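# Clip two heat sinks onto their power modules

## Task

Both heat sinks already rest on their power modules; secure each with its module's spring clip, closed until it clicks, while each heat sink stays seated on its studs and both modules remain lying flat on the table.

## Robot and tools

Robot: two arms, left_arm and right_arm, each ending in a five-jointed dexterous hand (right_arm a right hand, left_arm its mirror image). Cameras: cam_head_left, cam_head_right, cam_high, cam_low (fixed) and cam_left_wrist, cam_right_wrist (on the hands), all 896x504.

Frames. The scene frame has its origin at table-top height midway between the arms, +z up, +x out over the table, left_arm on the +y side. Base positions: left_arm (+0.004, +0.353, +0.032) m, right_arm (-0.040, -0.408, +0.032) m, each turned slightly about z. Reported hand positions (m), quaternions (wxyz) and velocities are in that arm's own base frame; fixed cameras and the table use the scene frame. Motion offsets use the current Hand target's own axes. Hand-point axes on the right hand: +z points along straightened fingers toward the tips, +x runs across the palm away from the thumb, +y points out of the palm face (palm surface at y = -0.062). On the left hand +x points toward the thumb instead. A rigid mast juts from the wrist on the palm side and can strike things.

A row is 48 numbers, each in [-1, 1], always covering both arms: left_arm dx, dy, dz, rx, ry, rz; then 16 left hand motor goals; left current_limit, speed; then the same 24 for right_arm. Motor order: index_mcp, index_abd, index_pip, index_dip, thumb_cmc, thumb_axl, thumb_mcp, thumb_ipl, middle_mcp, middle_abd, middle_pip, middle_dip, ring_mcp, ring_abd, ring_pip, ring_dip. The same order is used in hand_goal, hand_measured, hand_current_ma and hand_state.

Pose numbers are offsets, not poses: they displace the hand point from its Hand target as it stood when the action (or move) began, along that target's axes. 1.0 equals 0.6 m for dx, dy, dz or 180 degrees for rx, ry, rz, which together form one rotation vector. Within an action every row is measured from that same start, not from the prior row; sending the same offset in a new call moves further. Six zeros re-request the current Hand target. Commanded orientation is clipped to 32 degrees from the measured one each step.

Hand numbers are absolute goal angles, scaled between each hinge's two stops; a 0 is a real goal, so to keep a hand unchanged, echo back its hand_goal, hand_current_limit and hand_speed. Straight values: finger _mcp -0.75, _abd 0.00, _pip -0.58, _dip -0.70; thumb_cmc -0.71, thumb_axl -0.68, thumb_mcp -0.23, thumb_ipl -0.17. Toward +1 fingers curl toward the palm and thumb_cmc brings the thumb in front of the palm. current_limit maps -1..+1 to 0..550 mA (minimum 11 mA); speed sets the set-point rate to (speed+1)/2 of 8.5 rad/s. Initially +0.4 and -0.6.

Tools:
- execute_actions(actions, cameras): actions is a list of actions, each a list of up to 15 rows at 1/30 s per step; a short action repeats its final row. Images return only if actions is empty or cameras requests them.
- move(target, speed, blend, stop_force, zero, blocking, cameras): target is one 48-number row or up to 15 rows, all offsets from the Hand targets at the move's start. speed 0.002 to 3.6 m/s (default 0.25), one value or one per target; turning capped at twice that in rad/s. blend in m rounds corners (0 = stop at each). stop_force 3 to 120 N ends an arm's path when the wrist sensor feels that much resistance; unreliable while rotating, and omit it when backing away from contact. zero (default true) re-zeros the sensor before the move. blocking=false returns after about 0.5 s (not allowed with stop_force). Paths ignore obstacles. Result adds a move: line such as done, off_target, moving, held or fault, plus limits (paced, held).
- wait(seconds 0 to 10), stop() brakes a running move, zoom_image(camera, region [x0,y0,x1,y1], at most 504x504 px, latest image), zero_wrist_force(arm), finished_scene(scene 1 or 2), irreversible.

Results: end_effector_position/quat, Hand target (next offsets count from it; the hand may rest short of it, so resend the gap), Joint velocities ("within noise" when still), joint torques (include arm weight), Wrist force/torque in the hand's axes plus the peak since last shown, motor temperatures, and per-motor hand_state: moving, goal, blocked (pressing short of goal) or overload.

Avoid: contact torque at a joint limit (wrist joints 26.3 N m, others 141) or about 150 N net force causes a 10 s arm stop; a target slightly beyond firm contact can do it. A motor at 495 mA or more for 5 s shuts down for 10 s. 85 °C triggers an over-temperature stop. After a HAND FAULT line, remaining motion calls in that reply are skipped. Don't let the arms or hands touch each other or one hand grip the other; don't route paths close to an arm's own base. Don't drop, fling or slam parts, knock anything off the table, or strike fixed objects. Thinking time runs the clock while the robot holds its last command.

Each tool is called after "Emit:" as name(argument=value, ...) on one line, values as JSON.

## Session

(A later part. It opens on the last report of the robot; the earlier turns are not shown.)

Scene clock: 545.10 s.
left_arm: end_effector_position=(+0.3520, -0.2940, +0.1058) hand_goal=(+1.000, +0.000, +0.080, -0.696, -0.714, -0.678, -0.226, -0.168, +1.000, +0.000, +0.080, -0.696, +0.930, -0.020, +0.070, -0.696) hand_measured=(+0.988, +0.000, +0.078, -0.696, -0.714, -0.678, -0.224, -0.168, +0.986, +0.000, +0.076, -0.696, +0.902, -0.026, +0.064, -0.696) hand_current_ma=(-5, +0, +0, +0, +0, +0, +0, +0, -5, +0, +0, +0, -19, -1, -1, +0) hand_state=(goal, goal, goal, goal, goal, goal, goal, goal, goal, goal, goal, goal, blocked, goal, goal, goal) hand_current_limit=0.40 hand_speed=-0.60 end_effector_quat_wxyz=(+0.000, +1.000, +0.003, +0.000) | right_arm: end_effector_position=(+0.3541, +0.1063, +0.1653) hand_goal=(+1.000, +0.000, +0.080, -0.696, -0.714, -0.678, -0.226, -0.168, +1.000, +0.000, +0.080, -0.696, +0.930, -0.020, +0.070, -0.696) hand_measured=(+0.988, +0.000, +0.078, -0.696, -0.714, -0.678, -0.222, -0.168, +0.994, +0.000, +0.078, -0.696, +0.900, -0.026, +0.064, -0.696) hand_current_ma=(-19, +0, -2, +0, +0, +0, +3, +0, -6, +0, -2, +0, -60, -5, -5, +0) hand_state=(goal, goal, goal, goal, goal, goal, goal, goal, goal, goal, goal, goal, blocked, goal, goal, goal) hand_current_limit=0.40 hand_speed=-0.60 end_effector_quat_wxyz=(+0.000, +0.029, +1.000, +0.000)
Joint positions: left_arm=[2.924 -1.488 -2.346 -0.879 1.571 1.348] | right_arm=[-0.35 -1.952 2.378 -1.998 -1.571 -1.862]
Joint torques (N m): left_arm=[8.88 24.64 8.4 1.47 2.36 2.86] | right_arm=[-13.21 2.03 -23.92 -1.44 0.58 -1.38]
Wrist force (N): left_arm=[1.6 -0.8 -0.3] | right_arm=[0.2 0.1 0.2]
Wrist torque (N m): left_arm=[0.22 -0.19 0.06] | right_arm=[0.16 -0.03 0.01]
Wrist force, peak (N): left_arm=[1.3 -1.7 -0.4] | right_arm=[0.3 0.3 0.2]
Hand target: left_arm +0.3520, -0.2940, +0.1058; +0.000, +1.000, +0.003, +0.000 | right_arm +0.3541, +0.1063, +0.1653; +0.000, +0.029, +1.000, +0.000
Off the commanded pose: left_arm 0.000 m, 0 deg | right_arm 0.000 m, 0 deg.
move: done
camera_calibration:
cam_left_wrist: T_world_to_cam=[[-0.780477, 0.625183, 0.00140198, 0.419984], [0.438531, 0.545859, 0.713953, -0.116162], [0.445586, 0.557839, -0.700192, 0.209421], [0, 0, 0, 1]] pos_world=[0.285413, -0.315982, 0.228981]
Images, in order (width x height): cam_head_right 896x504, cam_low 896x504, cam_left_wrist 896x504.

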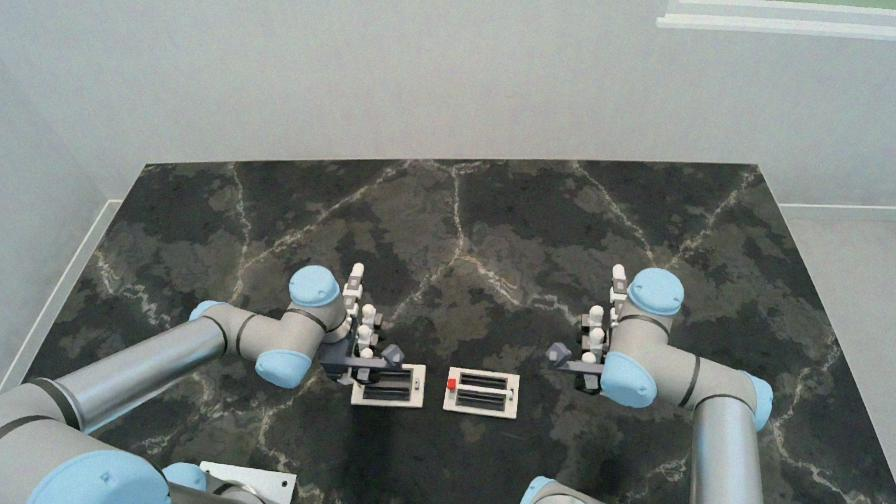

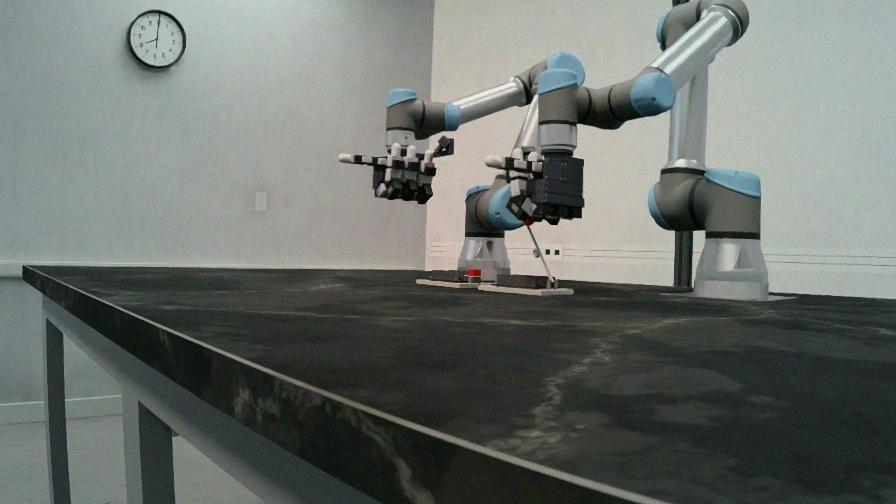

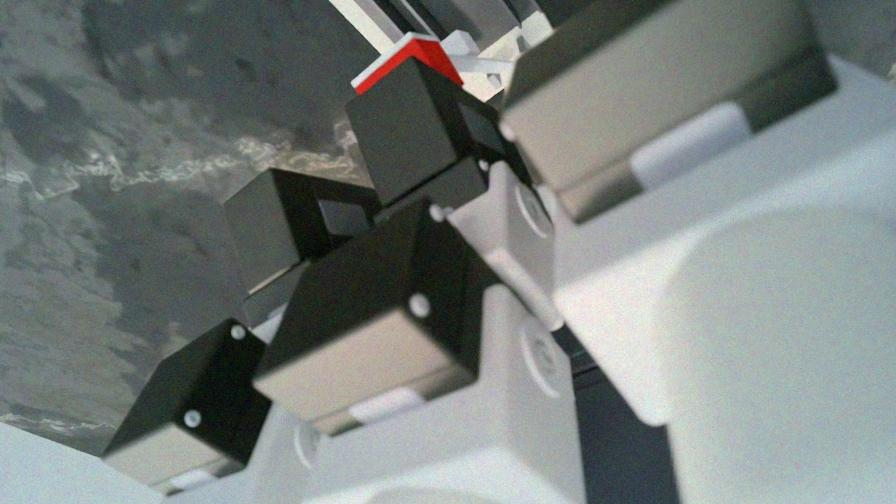

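Emit:
move(target=[[0,0.0295,0.0147,0,0,0, 1.0,0,0.08,-0.696,-0.714,-0.678,-0.226,-0.168,1.0,0,0.08,-0.696,0.93,-0.02,0.07,-0.696,0.4,-0.6, 0,0,0,0,0,0, 1.0,0,0.08,-0.696,-0.714,-0.678,-0.226,-0.168,1.0,0,0.08,-0.696,0.93,-0.02,0.07,-0.696,0.4,-0.6],[0,0.0462,0.0263,0,0,0, 1.0,0,0.08,-0.696,-0.714,-0.678,-0.226,-0.168,1.0,0,0.08,-0.696,0.93,-0.02,0.07,-0.696,0.4,-0.6, 0,0,0,0,0,0, 1.0,0,0.08,-0.696,-0.714,-0.678,-0.226,-0.168,1.0,0,0.08,-0.696,0.93,-0.02,0.07,-0.696,0.4,-0.6],[0,0.0672,0.0447,0,0,0, 1.0,0,0.08,-0.696,-0.714,-0.678,-0.226,-0.168,1.0,0,0.08,-0.696,0.93,-0.02,0.07,-0.696,0.4,-0.6, 0,0,0,0,0,0, 1.0,0,0.08,-0.696,-0.714,-0.678,-0.226,-0.168,1.0,0,0.08,-0.696,0.93,-0.02,0.07,-0.696,0.4,-0.6]], speed=0.05, blend=[0.004,0.004,0], stop_force=5, cameras=["cam_left_wrist","cam_low","cam_head_right"])

Emit:
zoom_image(camera="cam_low", region=[440, 130, 680, 310])

Emit:
zoom_image(camera="cam_head_right", region=[240, 300, 480, 440])

Scene clock: 553.47 s.
left_arm: end_effector_position=(+0.3522, -0.3343, +0.0790) hand_goal=(+1.000, +0.000, +0.080, -0.696, -0.714, -0.678, -0.226, -0.168, +1.000, +0.000, +0.080, -0.696, +0.930, -0.020, +0.070, -0.696) hand_measured=(+0.988, +0.000, +0.078, -0.696, -0.714, -0.678, -0.224, -0.168, +0.986, +0.000, +0.076, -0.696, +0.902, -0.026, +0.064, -0.696) hand_current_ma=(-5, +0, +0, +0, +0, +0, +0, +0, -5, +0, +0, +0, -19, -1, -1, +0) hand_state=(goal, goal, goal, goal, goal, goal, goal, goal, goal, goal, goal, goal, blocked, goal, goal, goal) hand_current_limit=0.40 hand_speed=-0.60 end_effector_quat_wxyz=(+0.000, +1.000, +0.003, +0.000) | right_arm: end_effector_position=(+0.3541, +0.1063, +0.1653) hand_goal=(+1.000, +0.000, +0.080, -0.696, -0.714, -0.678, -0.226, -0.168, +1.000, +0.000, +0.080, -0.696, +0.930, -0.020, +0.070, -0.696) hand_measured=(+0.988, +0.000, +0.078, -0.696, -0.714, -0.678, -0.222, -0.168, +0.994, +0.000, +0.078, -0.696, +0.900, -0.026, +0.064, -0.696) hand_current_ma=(-19, +0, -2, +0, +0, +0, +3, +0, -6, +0, -2, +0, -60, -5, -5, +0) hand_state=(goal, goal, goal, goal, goal, goal, goal, goal, goal, goal, goal, goal, blocked, goal, goal, goal) hand_current_limit=0.40 hand_speed=-0.60 end_effector_quat_wxyz=(+0.000, +0.029, +1.000, +0.000)
Joint positions: left_arm=[2.822 -1.607 -2.325 -0.782 1.571 1.246] | right_arm=[-0.35 -1.952 2.378 -1.998 -1.571 -1.862]
Joint torques (N m): left_arm=[9.24 28.9 7.44 3.84 1.89 2.81] | right_arm=[-12.11 1.69 -25.02 -1.35 0.63 -1.34]
Wrist force (N): left_arm=[1.5 -1.3 -0.1] | right_arm=[0.1 0.2 0.0]
Wrist torque (N m): left_arm=[0.12 -0.18 0.08] | right_arm=[0.19 -0.01 0.01]
Wrist force, peak (N): left_arm=[1.3 -2.0 -0.5] | right_arm=[0.0 0.3 0.4]
Hand target: left_arm +0.3522, -0.3343, +0.0790; +0.000, +1.000, +0.003, +0.000 | right_arm +0.3541, +0.1063, +0.1653; +0.000, +0.029, +1.000, +0.000
Off the commanded pose: left_arm 0.000 m, 0 deg | right_arm 0.000 m, 0 deg.
move: done
camera_calibration:
cam_left_wrist: T_world_to_cam=[[-0.78045, 0.625217, 0.00135792, 0.445448], [0.438554, 0.54589, 0.713915, -0.0750508], [0.44561, 0.55777, -0.700231, 0.21308], [0, 0, 0, 1]] pos_world=[0.285613, -0.356382, 0.20218]
Images, in order (width x height): cam_head_right 896x504, cam_low 896x504, cam_left_wrist 896x504.

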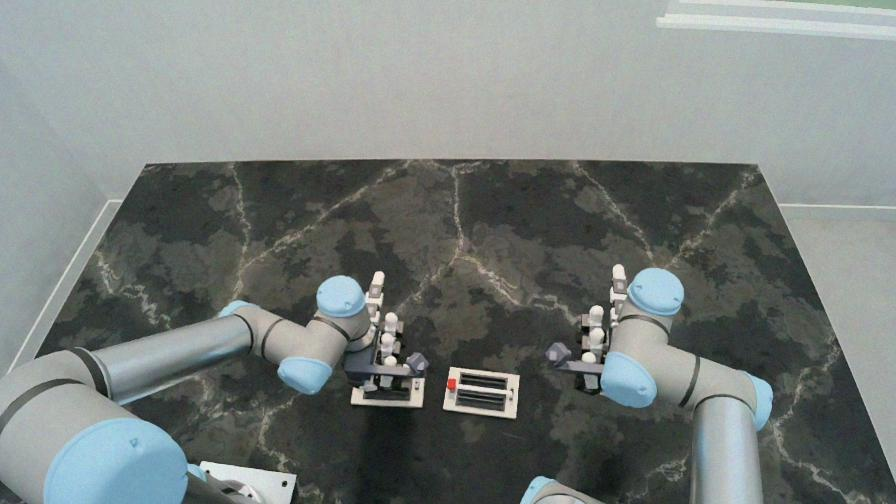

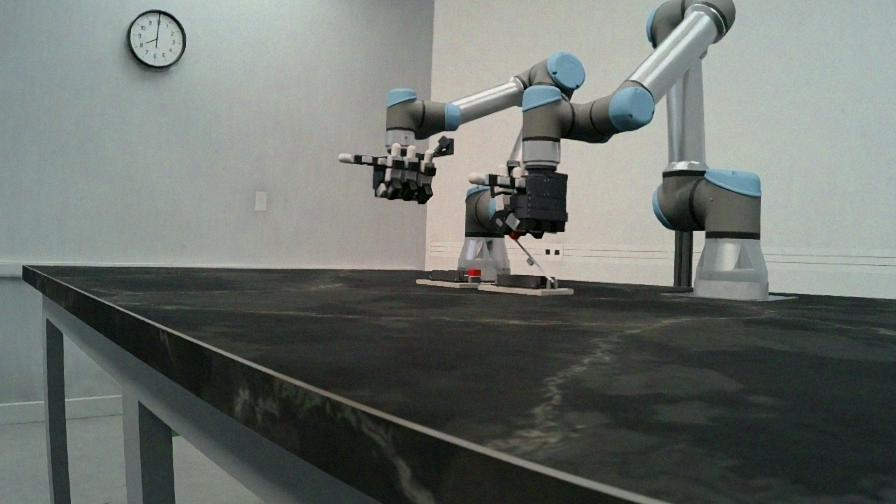

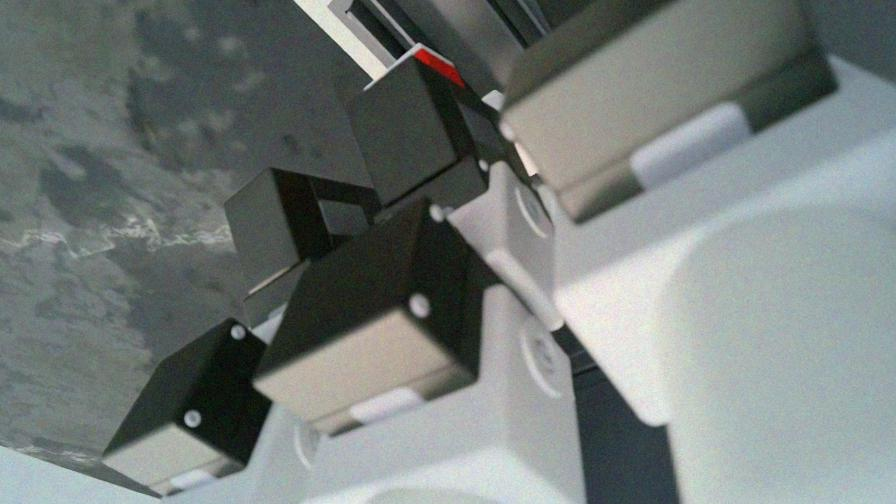

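Scaled by 2.100.

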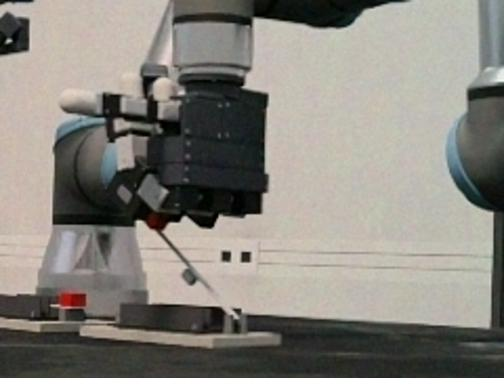

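Scaled by 2.100.

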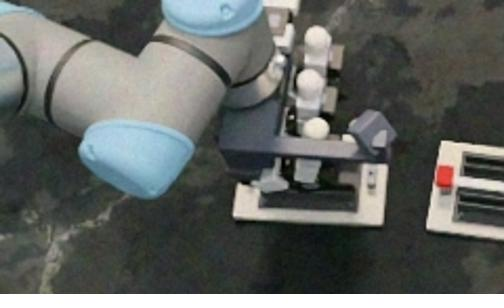

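Emit:
move(target=[[0,0.015,0.0265,0,0,0, 1.0,0,0.08,-0.696,-0.714,-0.678,-0.226,-0.168,1.0,0,0.08,-0.696,0.93,-0.02,0.07,-0.696,0.4,-0.6, 0,0,0,0,0,0, 1.0,0,0.08,-0.696,-0.714,-0.678,-0.226,-0.168,1.0,0,0.08,-0.696,0.93,-0.02,0.07,-0.696,0.4,-0.6],[0,0.0305,0.048,0,0,0, 1.0,0,0.08,-0.696,-0.714,-0.678,-0.226,-0.168,1.0,0,0.08,-0.696,0.93,-0.02,0.07,-0.696,0.4,-0.6, 0,0,0,0,0,0, 1.0,0,0.08,-0.696,-0.714,-0.678,-0.226,-0.168,1.0,0,0.08,-0.696,0.93,-0.02,0.07,-0.696,0.4,-0.6],[0,0.0657,0.0775,0,0,0, 1.0,0,0.08,-0.696,-0.714,-0.678,-0.226,-0.168,1.0,0,0.08,-0.696,0.93,-0.02,0.07,-0.696,0.4,-0.6, 0,0,0,0,0,0, 1.0,0,0.08,-0.696,-0.714,-0.678,-0.226,-0.168,1.0,0,0.08,-0.696,0.93,-0.02,0.07,-0.696,0.4,-0.6]], speed=0.025, blend=[0.003,0.003,0], stop_force=10, cameras=["cam_left_wrist","cam_low","cam_head_right"])

Emit:
zoom_image(camera="cam_low", region=[420, 150, 660, 310])

Emit:
zoom_image(camera="cam_head_right", region=[300, 300, 540, 440])

Scene clock: 565.37 s.
left_arm: end_effector_position=(+0.3524, -0.3737, +0.0325) hand_goal=(+1.000, +0.000, +0.080, -0.696, -0.714, -0.678, -0.226, -0.168, +1.000, +0.000, +0.080, -0.696, +0.930, -0.020, +0.070, -0.696) hand_measured=(+0.988, +0.000, +0.078, -0.696, -0.714, -0.678, -0.224, -0.168, +0.986, +0.000, +0.076, -0.696, +0.902, -0.026, +0.064, -0.696) hand_current_ma=(-5, +0, +0, +0, +0, +0, +0, +0, -5, +0, +0, +0, -19, -1, -1, +0) hand_state=(goal, goal, goal, goal, goal, goal, goal, goal, goal, goal, goal, goal, blocked, goal, goal, goal) hand_current_limit=0.40 hand_speed=-0.60 end_effector_quat_wxyz=(+0.000, +1.000, +0.003, +0.000) | right_arm: end_effector_position=(+0.3541, +0.1063, +0.1653) hand_goal=(+1.000, +0.000, +0.080, -0.696, -0.714, -0.678, -0.226, -0.168, +1.000, +0.000, +0.080, -0.696, +0.930, -0.020, +0.070, -0.696) hand_measured=(+0.988, +0.000, +0.078, -0.696, -0.714, -0.678, -0.222, -0.168, +0.994, +0.000, +0.078, -0.696, +0.900, -0.026, +0.064, -0.696) hand_current_ma=(-19, +0, -2, +0, +0, +0, +3, +0, -6, +0, -2, +0, -60, -5, -5, +0) hand_state=(goal, goal, goal, goal, goal, goal, goal, goal, goal, goal, goal, goal, blocked, goal, goal, goal) hand_current_limit=0.40 hand_speed=-0.60 end_effector_quat_wxyz=(+0.000, +0.029, +1.000, +0.000)
Joint positions: left_arm=[2.731 -1.775 -2.306 -0.632 1.571 1.155] | right_arm=[-0.35 -1.952 2.378 -1.998 -1.571 -1.862]
Joint torques (N m): left_arm=[9.05 34.61 4.43 1.21 -0.66 2.95] | right_arm=[-12.05 1.54 -23.57 -1.29 0.56 -1.36]
Wrist force (N): left_arm=[1.4 -1.1 -0.5] | right_arm=[0.3 0.1 0.1]
Wrist torque (N m): left_arm=[0.19 -0.16 0.17] | right_arm=[0.17 -0.03 0.02]
Wrist force, peak (N): left_arm=[1.8 -1.5 -0.4] | right_arm=[0.4 0.3 0.2]
Hand target: left_arm +0.3524, -0.3737, +0.0325; +0.000, +1.000, +0.003, +0.000 | right_arm +0.3541, +0.1063, +0.1653; +0.000, +0.029, +1.000, +0.000
Off the commanded pose: left_arm 0.000 m, 0 deg | right_arm 0.000 m, 0 deg.
move: done
camera_calibration:
cam_left_wrist: T_world_to_cam=[[-0.780477, 0.625183, 0.00140198, 0.470288], [0.438531, 0.545859, 0.713953, -0.0204452], [0.445586, 0.557839, -0.700192, 0.202434], [0, 0, 0, 1]] pos_world=[0.285813, -0.395782, 0.155681]
Images, in order (width x height): cam_head_right 896x504, cam_low 896x504, cam_left_wrist 896x504.

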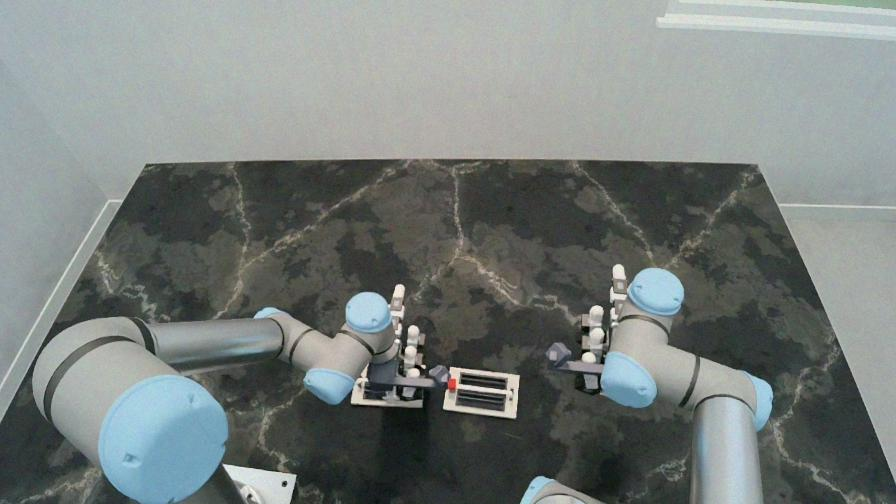

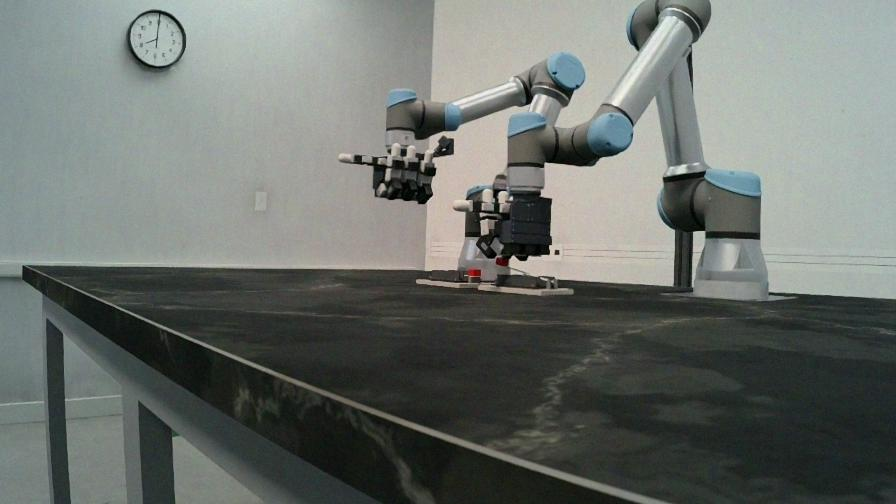

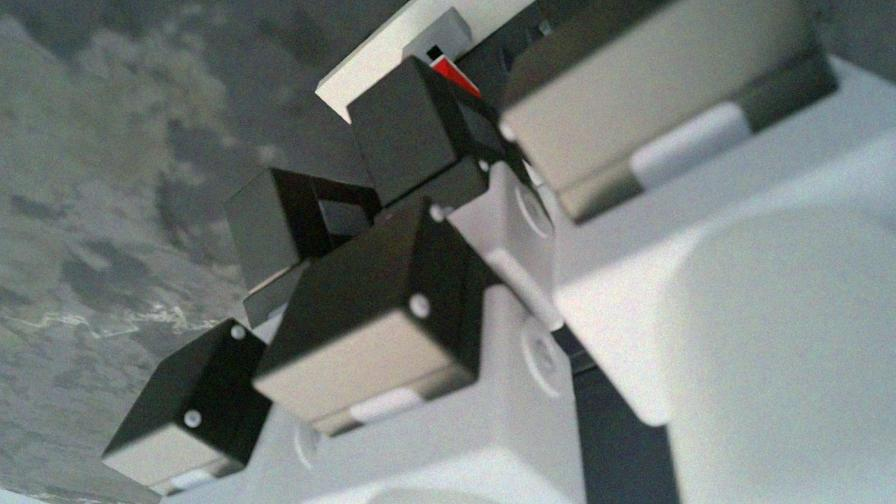

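Scaled by 2.100.

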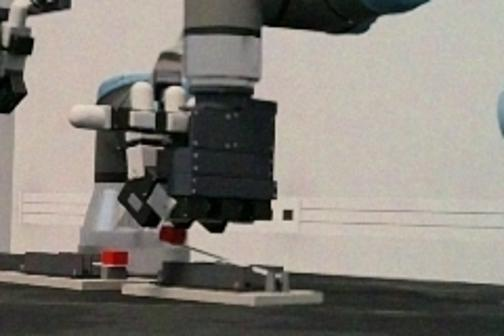

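Scaled by 2.100.

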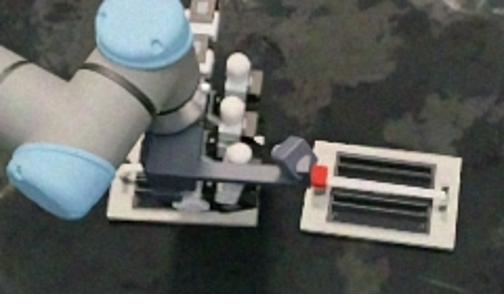

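Emit:
move(target=[0,0.0067,0.0275,0,0,0, 1.0,0,0.08,-0.696,-0.714,-0.678,-0.226,-0.168,1.0,0,0.08,-0.696,0.93,-0.02,0.07,-0.696,0.4,-0.6, 0,0,0,0,0,0, 1.0,0,0.08,-0.696,-0.714,-0.678,-0.226,-0.168,1.0,0,0.08,-0.696,0.93,-0.02,0.07,-0.696,0.4,-0.6], speed=0.02, stop_force=10, cameras=["cam_left_wrist","cam_low"])

Emit:
zoom_image(camera="cam_low", region=[440, 190, 600, 310])

Emit:
zoom_image(camera="cam_left_wrist", region=[280, 0, 560, 180])

Scene clock: 571.60 s.
left_arm: end_effector_position=(+0.3523, -0.3777, +0.0160) hand_goal=(+1.000, +0.000, +0.080, -0.696, -0.714, -0.678, -0.226, -0.168, +1.000, +0.000, +0.080, -0.696, +0.930, -0.020, +0.070, -0.696) hand_measured=(+0.988, +0.000, +0.078, -0.696, -0.714, -0.678, -0.224, -0.168, +0.986, +0.000, +0.076, -0.696, +0.902, -0.026, +0.064, -0.696) hand_current_ma=(-5, +0, +0, +0, +0, +0, +0, +0, -5, +0, +0, +0, -19, -1, -1, +0) hand_state=(goal, goal, goal, goal, goal, goal, goal, goal, goal, goal, goal, goal, blocked, goal, goal, goal) hand_current_limit=0.40 hand_speed=-0.60 end_effector_quat_wxyz=(+0.000, +1.000, +0.003, +0.000) | right_arm: end_effector_position=(+0.3541, +0.1063, +0.1653) hand_goal=(+1.000, +0.000, +0.080, -0.696, -0.714, -0.678, -0.226, -0.168, +1.000, +0.000, +0.080, -0.696, +0.930, -0.020, +0.070, -0.696) hand_measured=(+0.988, +0.000, +0.078, -0.696, -0.714, -0.678, -0.222, -0.168, +0.994, +0.000, +0.078, -0.696, +0.900, -0.026, +0.064, -0.696) hand_current_ma=(-19, +0, -2, +0, +0, +0, +3, +0, -6, +0, -2, +0, -60, -5, -5, +0) hand_state=(goal, goal, goal, goal, goal, goal, goal, goal, goal, goal, goal, goal, blocked, goal, goal, goal) hand_current_limit=0.40 hand_speed=-0.60 end_effector_quat_wxyz=(+0.000, +0.029, +1.000, +0.000)
Joint positions: left_arm=[2.722 -1.823 -2.311 -0.579 1.571 1.146] | right_arm=[-0.35 -1.952 2.378 -1.998 -1.571 -1.862]
Joint torques (N m): left_arm=[8.34 34.78 16.82 1.53 0.82 2.31] | right_arm=[-12.24 1.17 -23.12 -1.37 0.79 -1.26]
Wrist force (N): left_arm=[1.5 -1.1 -0.5] | right_arm=[0.2 0.1 0.1]
Wrist torque (N m): left_arm=[0.19 -0.18 0.21] | right_arm=[0.17 -0.02 0.01]
Wrist force, peak (N): left_arm=[1.7 -1.5 -0.5] | right_arm=[0.4 0.1 0.3]
Hand target: left_arm +0.3524, -0.3777, +0.0160; +0.000, +1.000, +0.003, +0.000 | right_arm +0.3541, +0.1063, +0.1653; +0.000, +0.029, +1.000, +0.000
Off the commanded pose: left_arm 0.000 m, 0 deg | right_arm 0.000 m, 0 deg.
move: done
camera_calibration:
cam_left_wrist: T_world_to_cam=[[-0.780441, 0.625227, 0.00145843, 0.472734], [0.438593, 0.54581, 0.713952, -0.00647534], [0.445586, 0.557837, -0.700193, 0.193157], [0, 0, 0, 1]] pos_world=[0.285713, -0.399782, 0.139181]
Images, in order (width x height): cam_low 896x504, cam_left_wrist 896x504.

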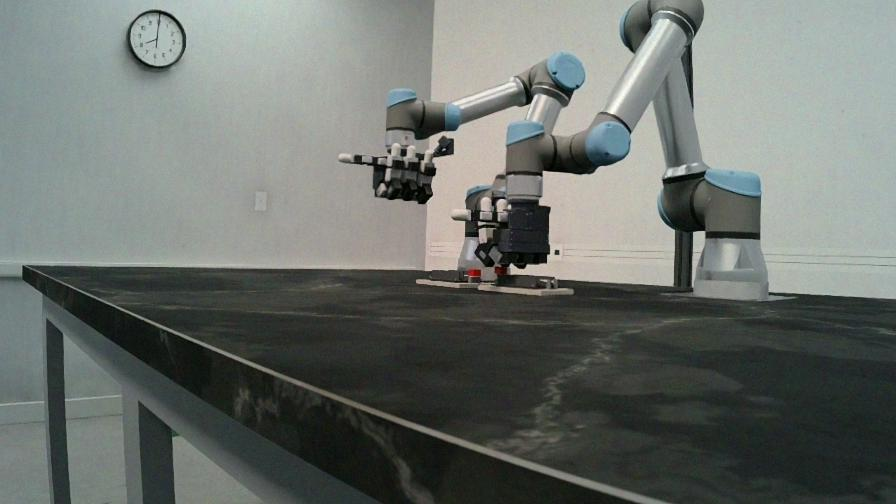

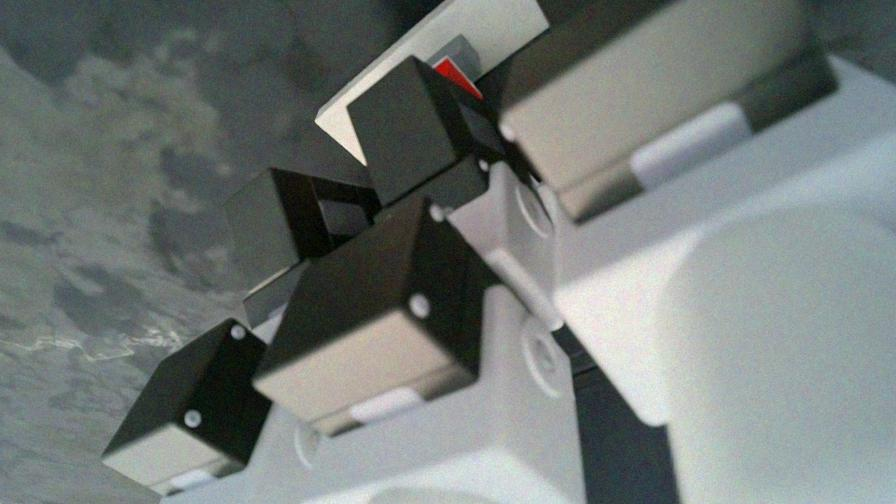

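Scaled by 3.150.

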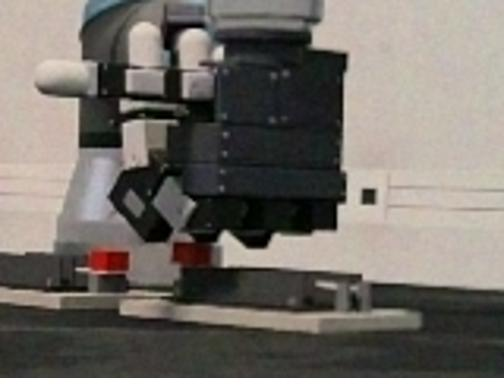

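Scaled by 1.800.

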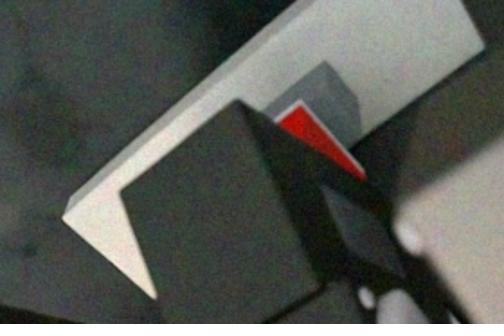

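Now press straight down.

Emit:
move(target=[0,0,0.035,0,0,0, 1.0,0,0.08,-0.696,-0.714,-0.678,-0.226,-0.168,1.0,0,0.08,-0.696,0.93,-0.02,0.07,-0.696,0.4,-0.6, 0,0,0,0,0,0, 1.0,0,0.08,-0.696,-0.714,-0.678,-0.226,-0.168,1.0,0,0.08,-0.696,0.93,-0.02,0.07,-0.696,0.4,-0.6], speed=0.01, stop_force=30)

Emit:
move(target=[0,0,0.015,0,0,0, 1.0,0,0.08,-0.696,-0.714,-0.678,-0.226,-0.168,1.0,0,0.08,-0.696,0.93,-0.02,0.07,-0.696,0.4,-0.6, 0,0,0,0,0,0, 1.0,0,0.08,-0.696,-0.714,-0.678,-0.226,-0.168,1.0,0,0.08,-0.696,0.93,-0.02,0.07,-0.696,0.4,-0.6], speed=0.006, stop_force=48, zero=false, cameras=["cam_left_wrist","cam_low"])

Emit:
zoom_image(camera="cam_low", region=[440, 190, 600, 310])

Emit:
zoom_image(camera="cam_left_wrist", region=[280, 0, 560, 180])

Scene clock: 579.20 s.
left_arm: end_effector_position=(+0.3524, -0.3778, +0.0059) hand_goal=(+1.000, +0.000, +0.080, -0.696, -0.714, -0.678, -0.226, -0.168, +1.000, +0.000, +0.080, -0.696, +0.930, -0.020, +0.070, -0.696) hand_measured=(+0.988, +0.000, +0.078, -0.696, -0.714, -0.678, -0.224, -0.168, +1.002, +0.000, +0.076, -0.696, +0.902, -0.026, +0.064, -0.696) hand_current_ma=(-5, +0, +0, +0, +0, +0, +0, +0, +0, +0, +0, +0, -19, -1, -1, +0) hand_state=(goal, goal, goal, goal, goal, goal, goal, goal, goal, goal, goal, goal, blocked, goal, goal, goal) hand_current_limit=0.40 hand_speed=-0.60 end_effector_quat_wxyz=(+0.000, +1.000, +0.003, +0.000) | right_arm: end_effector_position=(+0.3541, +0.1063, +0.1653) hand_goal=(+1.000, +0.000, +0.080, -0.696, -0.714, -0.678, -0.226, -0.168, +1.000, +0.000, +0.080, -0.696, +0.930, -0.020, +0.070, -0.696) hand_measured=(+0.988, +0.000, +0.078, -0.696, -0.714, -0.678, -0.222, -0.168, +0.994, +0.000, +0.078, -0.696, +0.900, -0.026, +0.064, -0.696) hand_current_ma=(-19, +0, -2, +0, +0, +0, +3, +0, -6, +0, -2, +0, -60, -5, -5, +0) hand_state=(goal, goal, goal, goal, goal, goal, goal, goal, goal, goal, goal, goal, blocked, goal, goal, goal) hand_current_limit=0.40 hand_speed=-0.60 end_effector_quat_wxyz=(+0.000, +0.029, +1.000, +0.000)
Joint positions: left_arm=[2.722 -1.85 -2.317 -0.545 1.57 1.146] | right_arm=[-0.35 -1.952 2.378 -1.998 -1.571 -1.862]
Joint torques (N m): left_arm=[7.3 20.85 15.97 -1.15 1.62 2.11] | right_arm=[-11.45 0.34 -22.52 -1.26 0.6 -1.31]
Wrist force (N): left_arm=[-0.4 -0.4 -31.6] | right_arm=[0.0 0.0 0.0]
Wrist torque (N m): left_arm=[1.41 -0.78 0.11] | right_arm=[0.16 0.01 -0.01]
Wrist force, peak (N): left_arm=[-5.7 -4.9 -44.1] | right_arm=[0.3 0.1 0.4]
Hand target: left_arm +0.3524, -0.3778, +0.0059; +0.000, +1.000, +0.003, +0.000 (not the last commanded pose) | right_arm +0.3541, +0.1063, +0.1653; +0.000, +0.029, +1.000, +0.000
Off the commanded pose: left_arm 0.011 m, 0 deg | right_arm 0.000 m, 0 deg.
move: contact (left_arm)

Scene clock: 580.03 s.
left_arm: end_effector_position=(+0.3525, -0.3778, +0.0056) hand_goal=(+1.000, +0.000, +0.080, -0.696, -0.714, -0.678, -0.226, -0.168, +1.000, +0.000, +0.080, -0.696, +0.930, -0.020, +0.070, -0.696) hand_measured=(+0.988, +0.000, +0.078, -0.696, -0.714, -0.678, -0.224, -0.168, +1.002, +0.000, +0.076, -0.696, +0.902, -0.026, +0.064, -0.696) hand_current_ma=(-5, +0, +0, +0, +0, +0, +0, +0, +0, +0, +0, +0, -19, -1, -1, +0) hand_state=(goal, goal, goal, goal, goal, goal, goal, goal, goal, goal, goal, goal, blocked, goal, goal, goal) hand_current_limit=0.40 hand_speed=-0.60 end_effector_quat_wxyz=(+0.000, +1.000, +0.003, +0.000) | right_arm: end_effector_position=(+0.3541, +0.1063, +0.1653) hand_goal=(+1.000, +0.000, +0.080, -0.696, -0.714, -0.678, -0.226, -0.168, +1.000, +0.000, +0.080, -0.696, +0.930, -0.020, +0.070, -0.696) hand_measured=(+0.988, +0.000, +0.078, -0.696, -0.714, -0.678, -0.222, -0.168, +0.994, +0.000, +0.078, -0.696, +0.900, -0.026, +0.064, -0.696) hand_current_ma=(-19, +0, -2, +0, +0, +0, +3, +0, -6, +0, -2, +0, -60, -5, -5, +0) hand_state=(goal, goal, goal, goal, goal, goal, goal, goal, goal, goal, goal, goal, blocked, goal, goal, goal) hand_current_limit=0.40 hand_speed=-0.60 end_effector_quat_wxyz=(+0.000, +0.029, +1.000, +0.000)
Joint positions: left_arm=[2.722 -1.851 -2.318 -0.544 1.57 1.146] | right_arm=[-0.35 -1.952 2.378 -1.998 -1.571 -1.862]
Joint torques (N m): left_arm=[8.43 12.87 12.7 -2.72 1.8 2.35] | right_arm=[-11.81 0.29 -21.51 -1.31 0.59 -1.32]
Wrist force (N): left_arm=[-7.0 -5.9 -47.3] | right_arm=[0.1 0.0 0.3]
Wrist torque (N m): left_arm=[1.93 -1.05 -0.08] | right_arm=[0.14 -0.02 0.01]
Wrist force, peak (N): left_arm=[-11.2 -9.9 -56.4] | right_arm=[0.4 0.1 0.3]
Hand target: left_arm +0.3525, -0.3778, +0.0056; +0.000, +1.000, +0.003, +0.000 (not the last commanded pose) | right_arm +0.3541, +0.1063, +0.1653; +0.000, +0.029, +1.000, +0.000
Off the commanded pose: left_arm 0.009 m, 0 deg | right_arm 0.000 m, 0 deg.
move: contact (left_arm)
camera_calibration:
cam_left_wrist: T_world_to_cam=[[-0.780441, 0.625229, 0.000838647, 0.472986], [0.438216, 0.546044, 0.714005, 0.00112966], [0.445959, 0.557606, -0.70014, 0.185508], [0, 0, 0, 1]] pos_world=[0.285913, -0.399782, 0.128678]
Images, in order (width x height): cam_low 896x504, cam_left_wrist 896x504.

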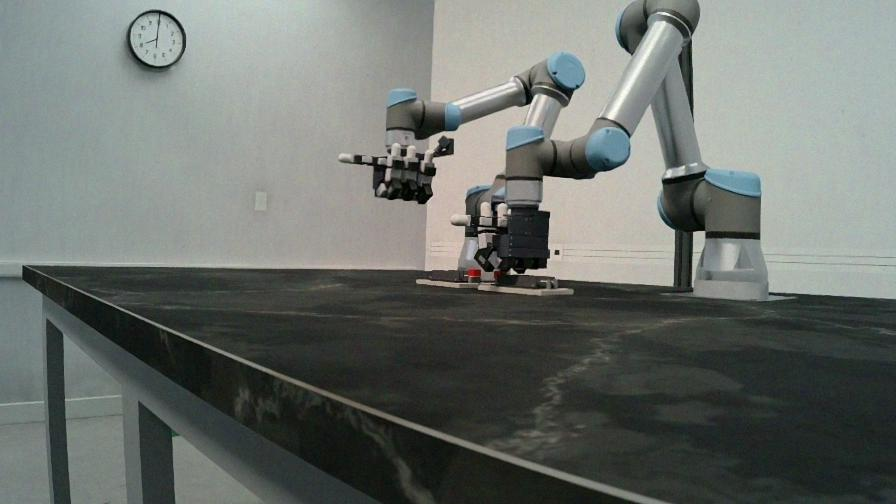

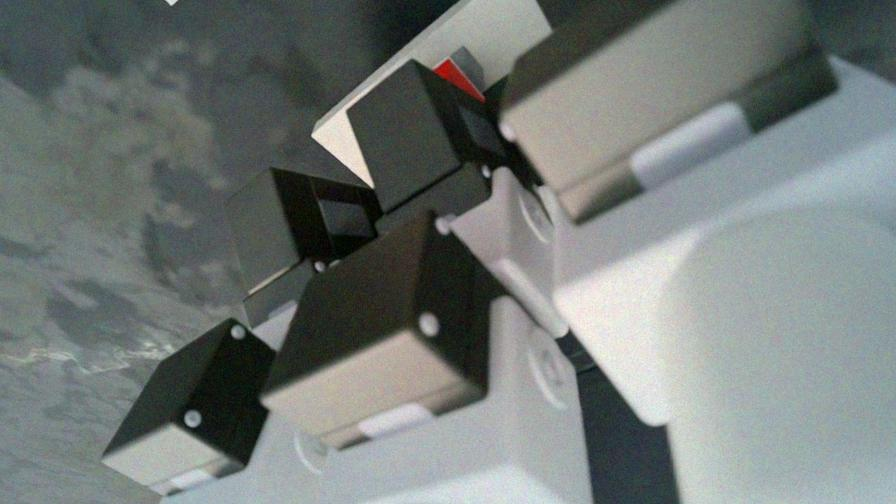

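Scaled by 3.150.

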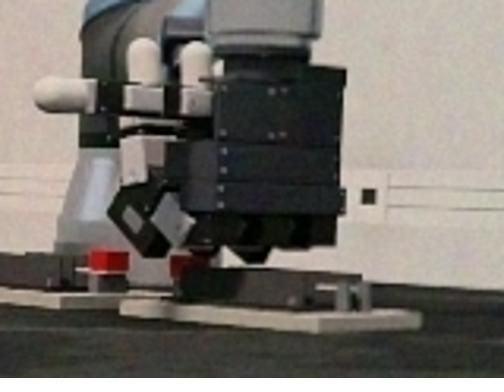

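Scaled by 1.800.

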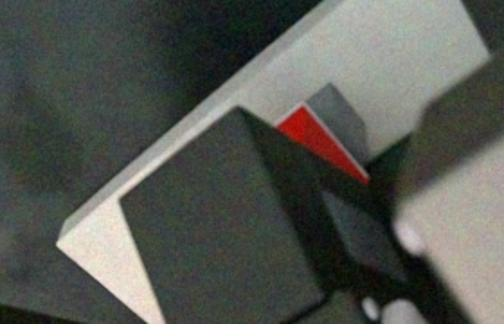

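Emit:
move(target=[0,0,-0.03,0,0,0, 1.0,0,0.08,-0.696,-0.714,-0.678,-0.226,-0.168,1.0,0,0.08,-0.696,0.93,-0.02,0.07,-0.696,0.4,-0.6, 0,0,0,0,0,0, 1.0,0,0.08,-0.696,-0.714,-0.678,-0.226,-0.168,1.0,0,0.08,-0.696,0.93,-0.02,0.07,-0.696,0.4,-0.6], speed=0.03, cameras=["cam_left_wrist","cam_low","cam_head_right"])

Emit:
zoom_image(camera="cam_low", region=[440, 190, 600, 310])

Emit:
zoom_image(camera="cam_left_wrist", region=[280, 0, 560, 180])

Emit:
zoom_image(camera="cam_head_right", region=[320, 330, 540, 440])

Scene clock: 584.73 s.
left_arm: end_effector_position=(+0.3526, -0.3779, +0.0237) hand_goal=(+1.000, +0.000, +0.080, -0.696, -0.714, -0.678, -0.226, -0.168, +1.000, +0.000, +0.080, -0.696, +0.930, -0.020, +0.070, -0.696) hand_measured=(+0.988, +0.000, +0.078, -0.696, -0.714, -0.678, -0.224, -0.168, +0.996, +0.000, +0.076, -0.696, +0.902, -0.026, +0.064, -0.696) hand_current_ma=(-5, +0, +0, +0, +0, +0, +0, +0, -1, +0, +0, +0, -19, -1, -1, +0) hand_state=(goal, goal, goal, goal, goal, goal, goal, goal, goal, goal, goal, goal, blocked, goal, goal, goal) hand_current_limit=0.40 hand_speed=-0.60 end_effector_quat_wxyz=(+0.000, +1.000, +0.003, +0.000) end_effector_velocity=(+0.000, +0.000, -0.001) end_effector_angular_velocity=(-0.001, -0.002, -0.001) | right_arm: end_effector_position=(+0.3541, +0.1063, +0.1653) hand_goal=(+1.000, +0.000, +0.080, -0.696, -0.714, -0.678, -0.226, -0.168, +1.000, +0.000, +0.080, -0.696, +0.930, -0.020, +0.070, -0.696) hand_measured=(+0.988, +0.000, +0.078, -0.696, -0.714, -0.678, -0.222, -0.168, +0.994, +0.000, +0.078, -0.696, +0.900, -0.026, +0.064, -0.696) hand_current_ma=(-19, +0, -2, +0, +0, +0, +3, +0, -6, +0, -2, +0, -60, -5, -5, +0) hand_state=(goal, goal, goal, goal, goal, goal, goal, goal, goal, goal, goal, goal, blocked, goal, goal, goal) hand_current_limit=0.40 hand_speed=-0.60 end_effector_quat_wxyz=(+0.000, +0.029, +1.000, +0.000)
Joint positions: left_arm=[2.722 -1.803 -2.305 -0.604 1.57 1.146] | right_arm=[-0.35 -1.952 2.378 -1.998 -1.571 -1.862]
Joint velocities: left_arm=[0 -0.003 0 0.005 0 0.001] | right_arm=[within noise]
Joint torques (N m): left_arm=[8.17 17.79 15.04 4.16 0.92 2.49] | right_arm=[-11.47 -0.24 -21.81 -1.3 0.69 -1.46]
Wrist force (N): left_arm=[1.8 -1.1 0.0] | right_arm=[0.1 0.2 0.2]
Wrist torque (N m): left_arm=[0.15 -0.20 0.21] | right_arm=[0.17 -0.01 0.01]
Wrist force, peak (N): left_arm=[-6.6 -5.9 -47.7] | right_arm=[0.4 0.3 0.2]
Hand target: left_arm +0.3526, -0.3778, +0.0236; +0.000, +1.000, +0.003, +0.000 | right_arm +0.3541, +0.1063, +0.1653; +0.000, +0.029, +1.000, +0.000
Off the commanded pose: left_arm 0.000 m, 0 deg | right_arm 0.000 m, 0 deg.
move: done
camera_calibration:
cam_left_wrist: T_world_to_cam=[[-0.78044, 0.62523, 0.000530546, 0.473079], [0.437996, 0.54612, 0.714081, -0.0117276], [0.446175, 0.55753, -0.700063, 0.198202], [0, 0, 0, 1]] pos_world=[0.285913, -0.399882, 0.146877]
Images, in order (width x height): cam_head_right 896x504, cam_low 896x504, cam_left_wrist 896x504.

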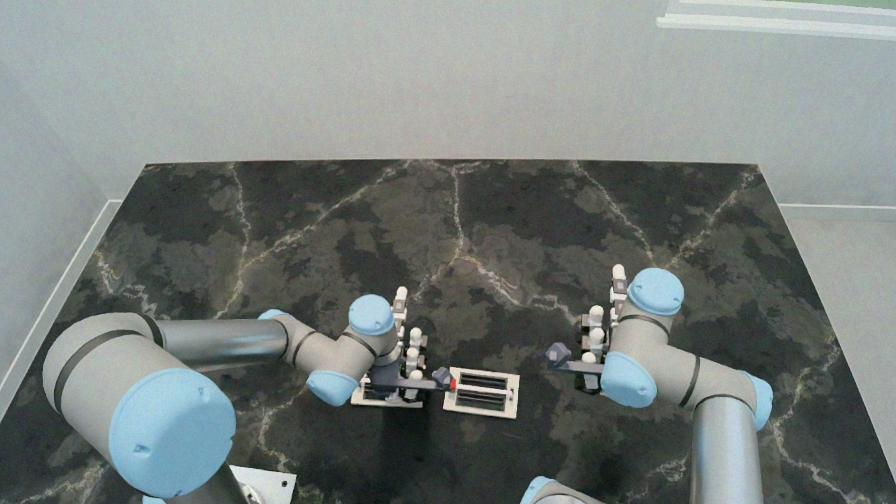

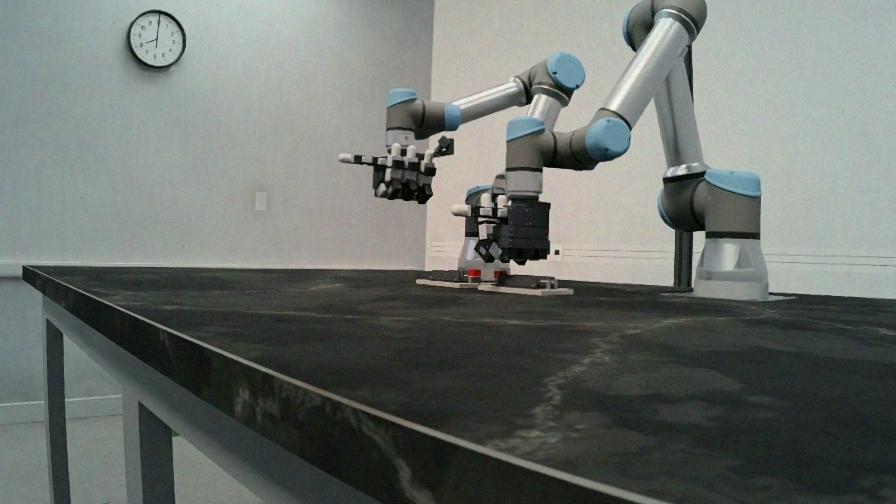

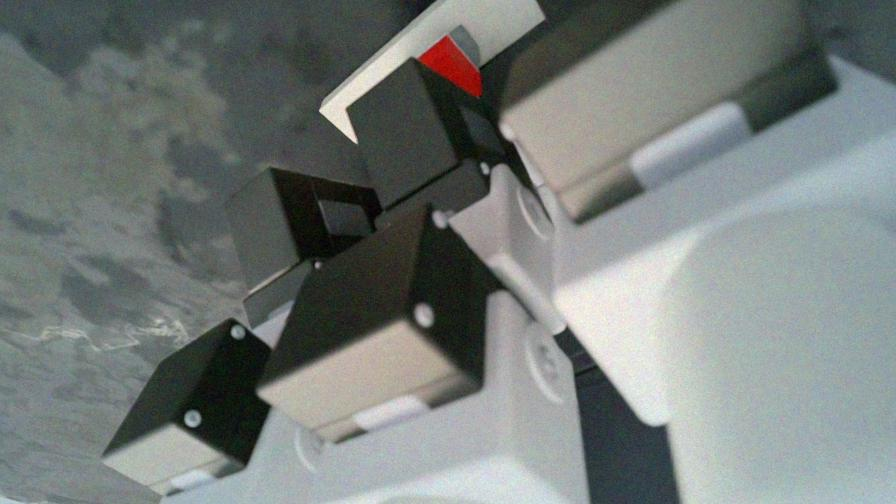

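Scaled by 3.150.

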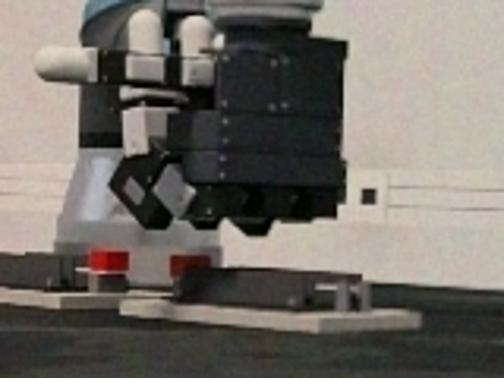

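Scaled by 1.800.

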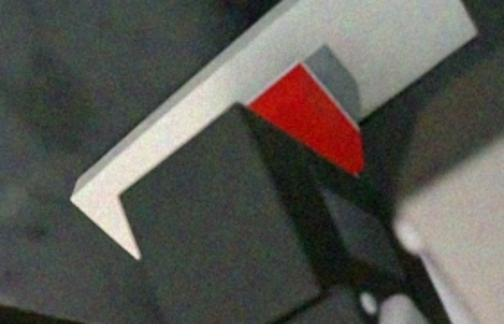

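Scaled by 2.291.

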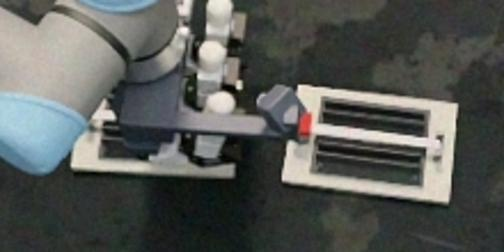

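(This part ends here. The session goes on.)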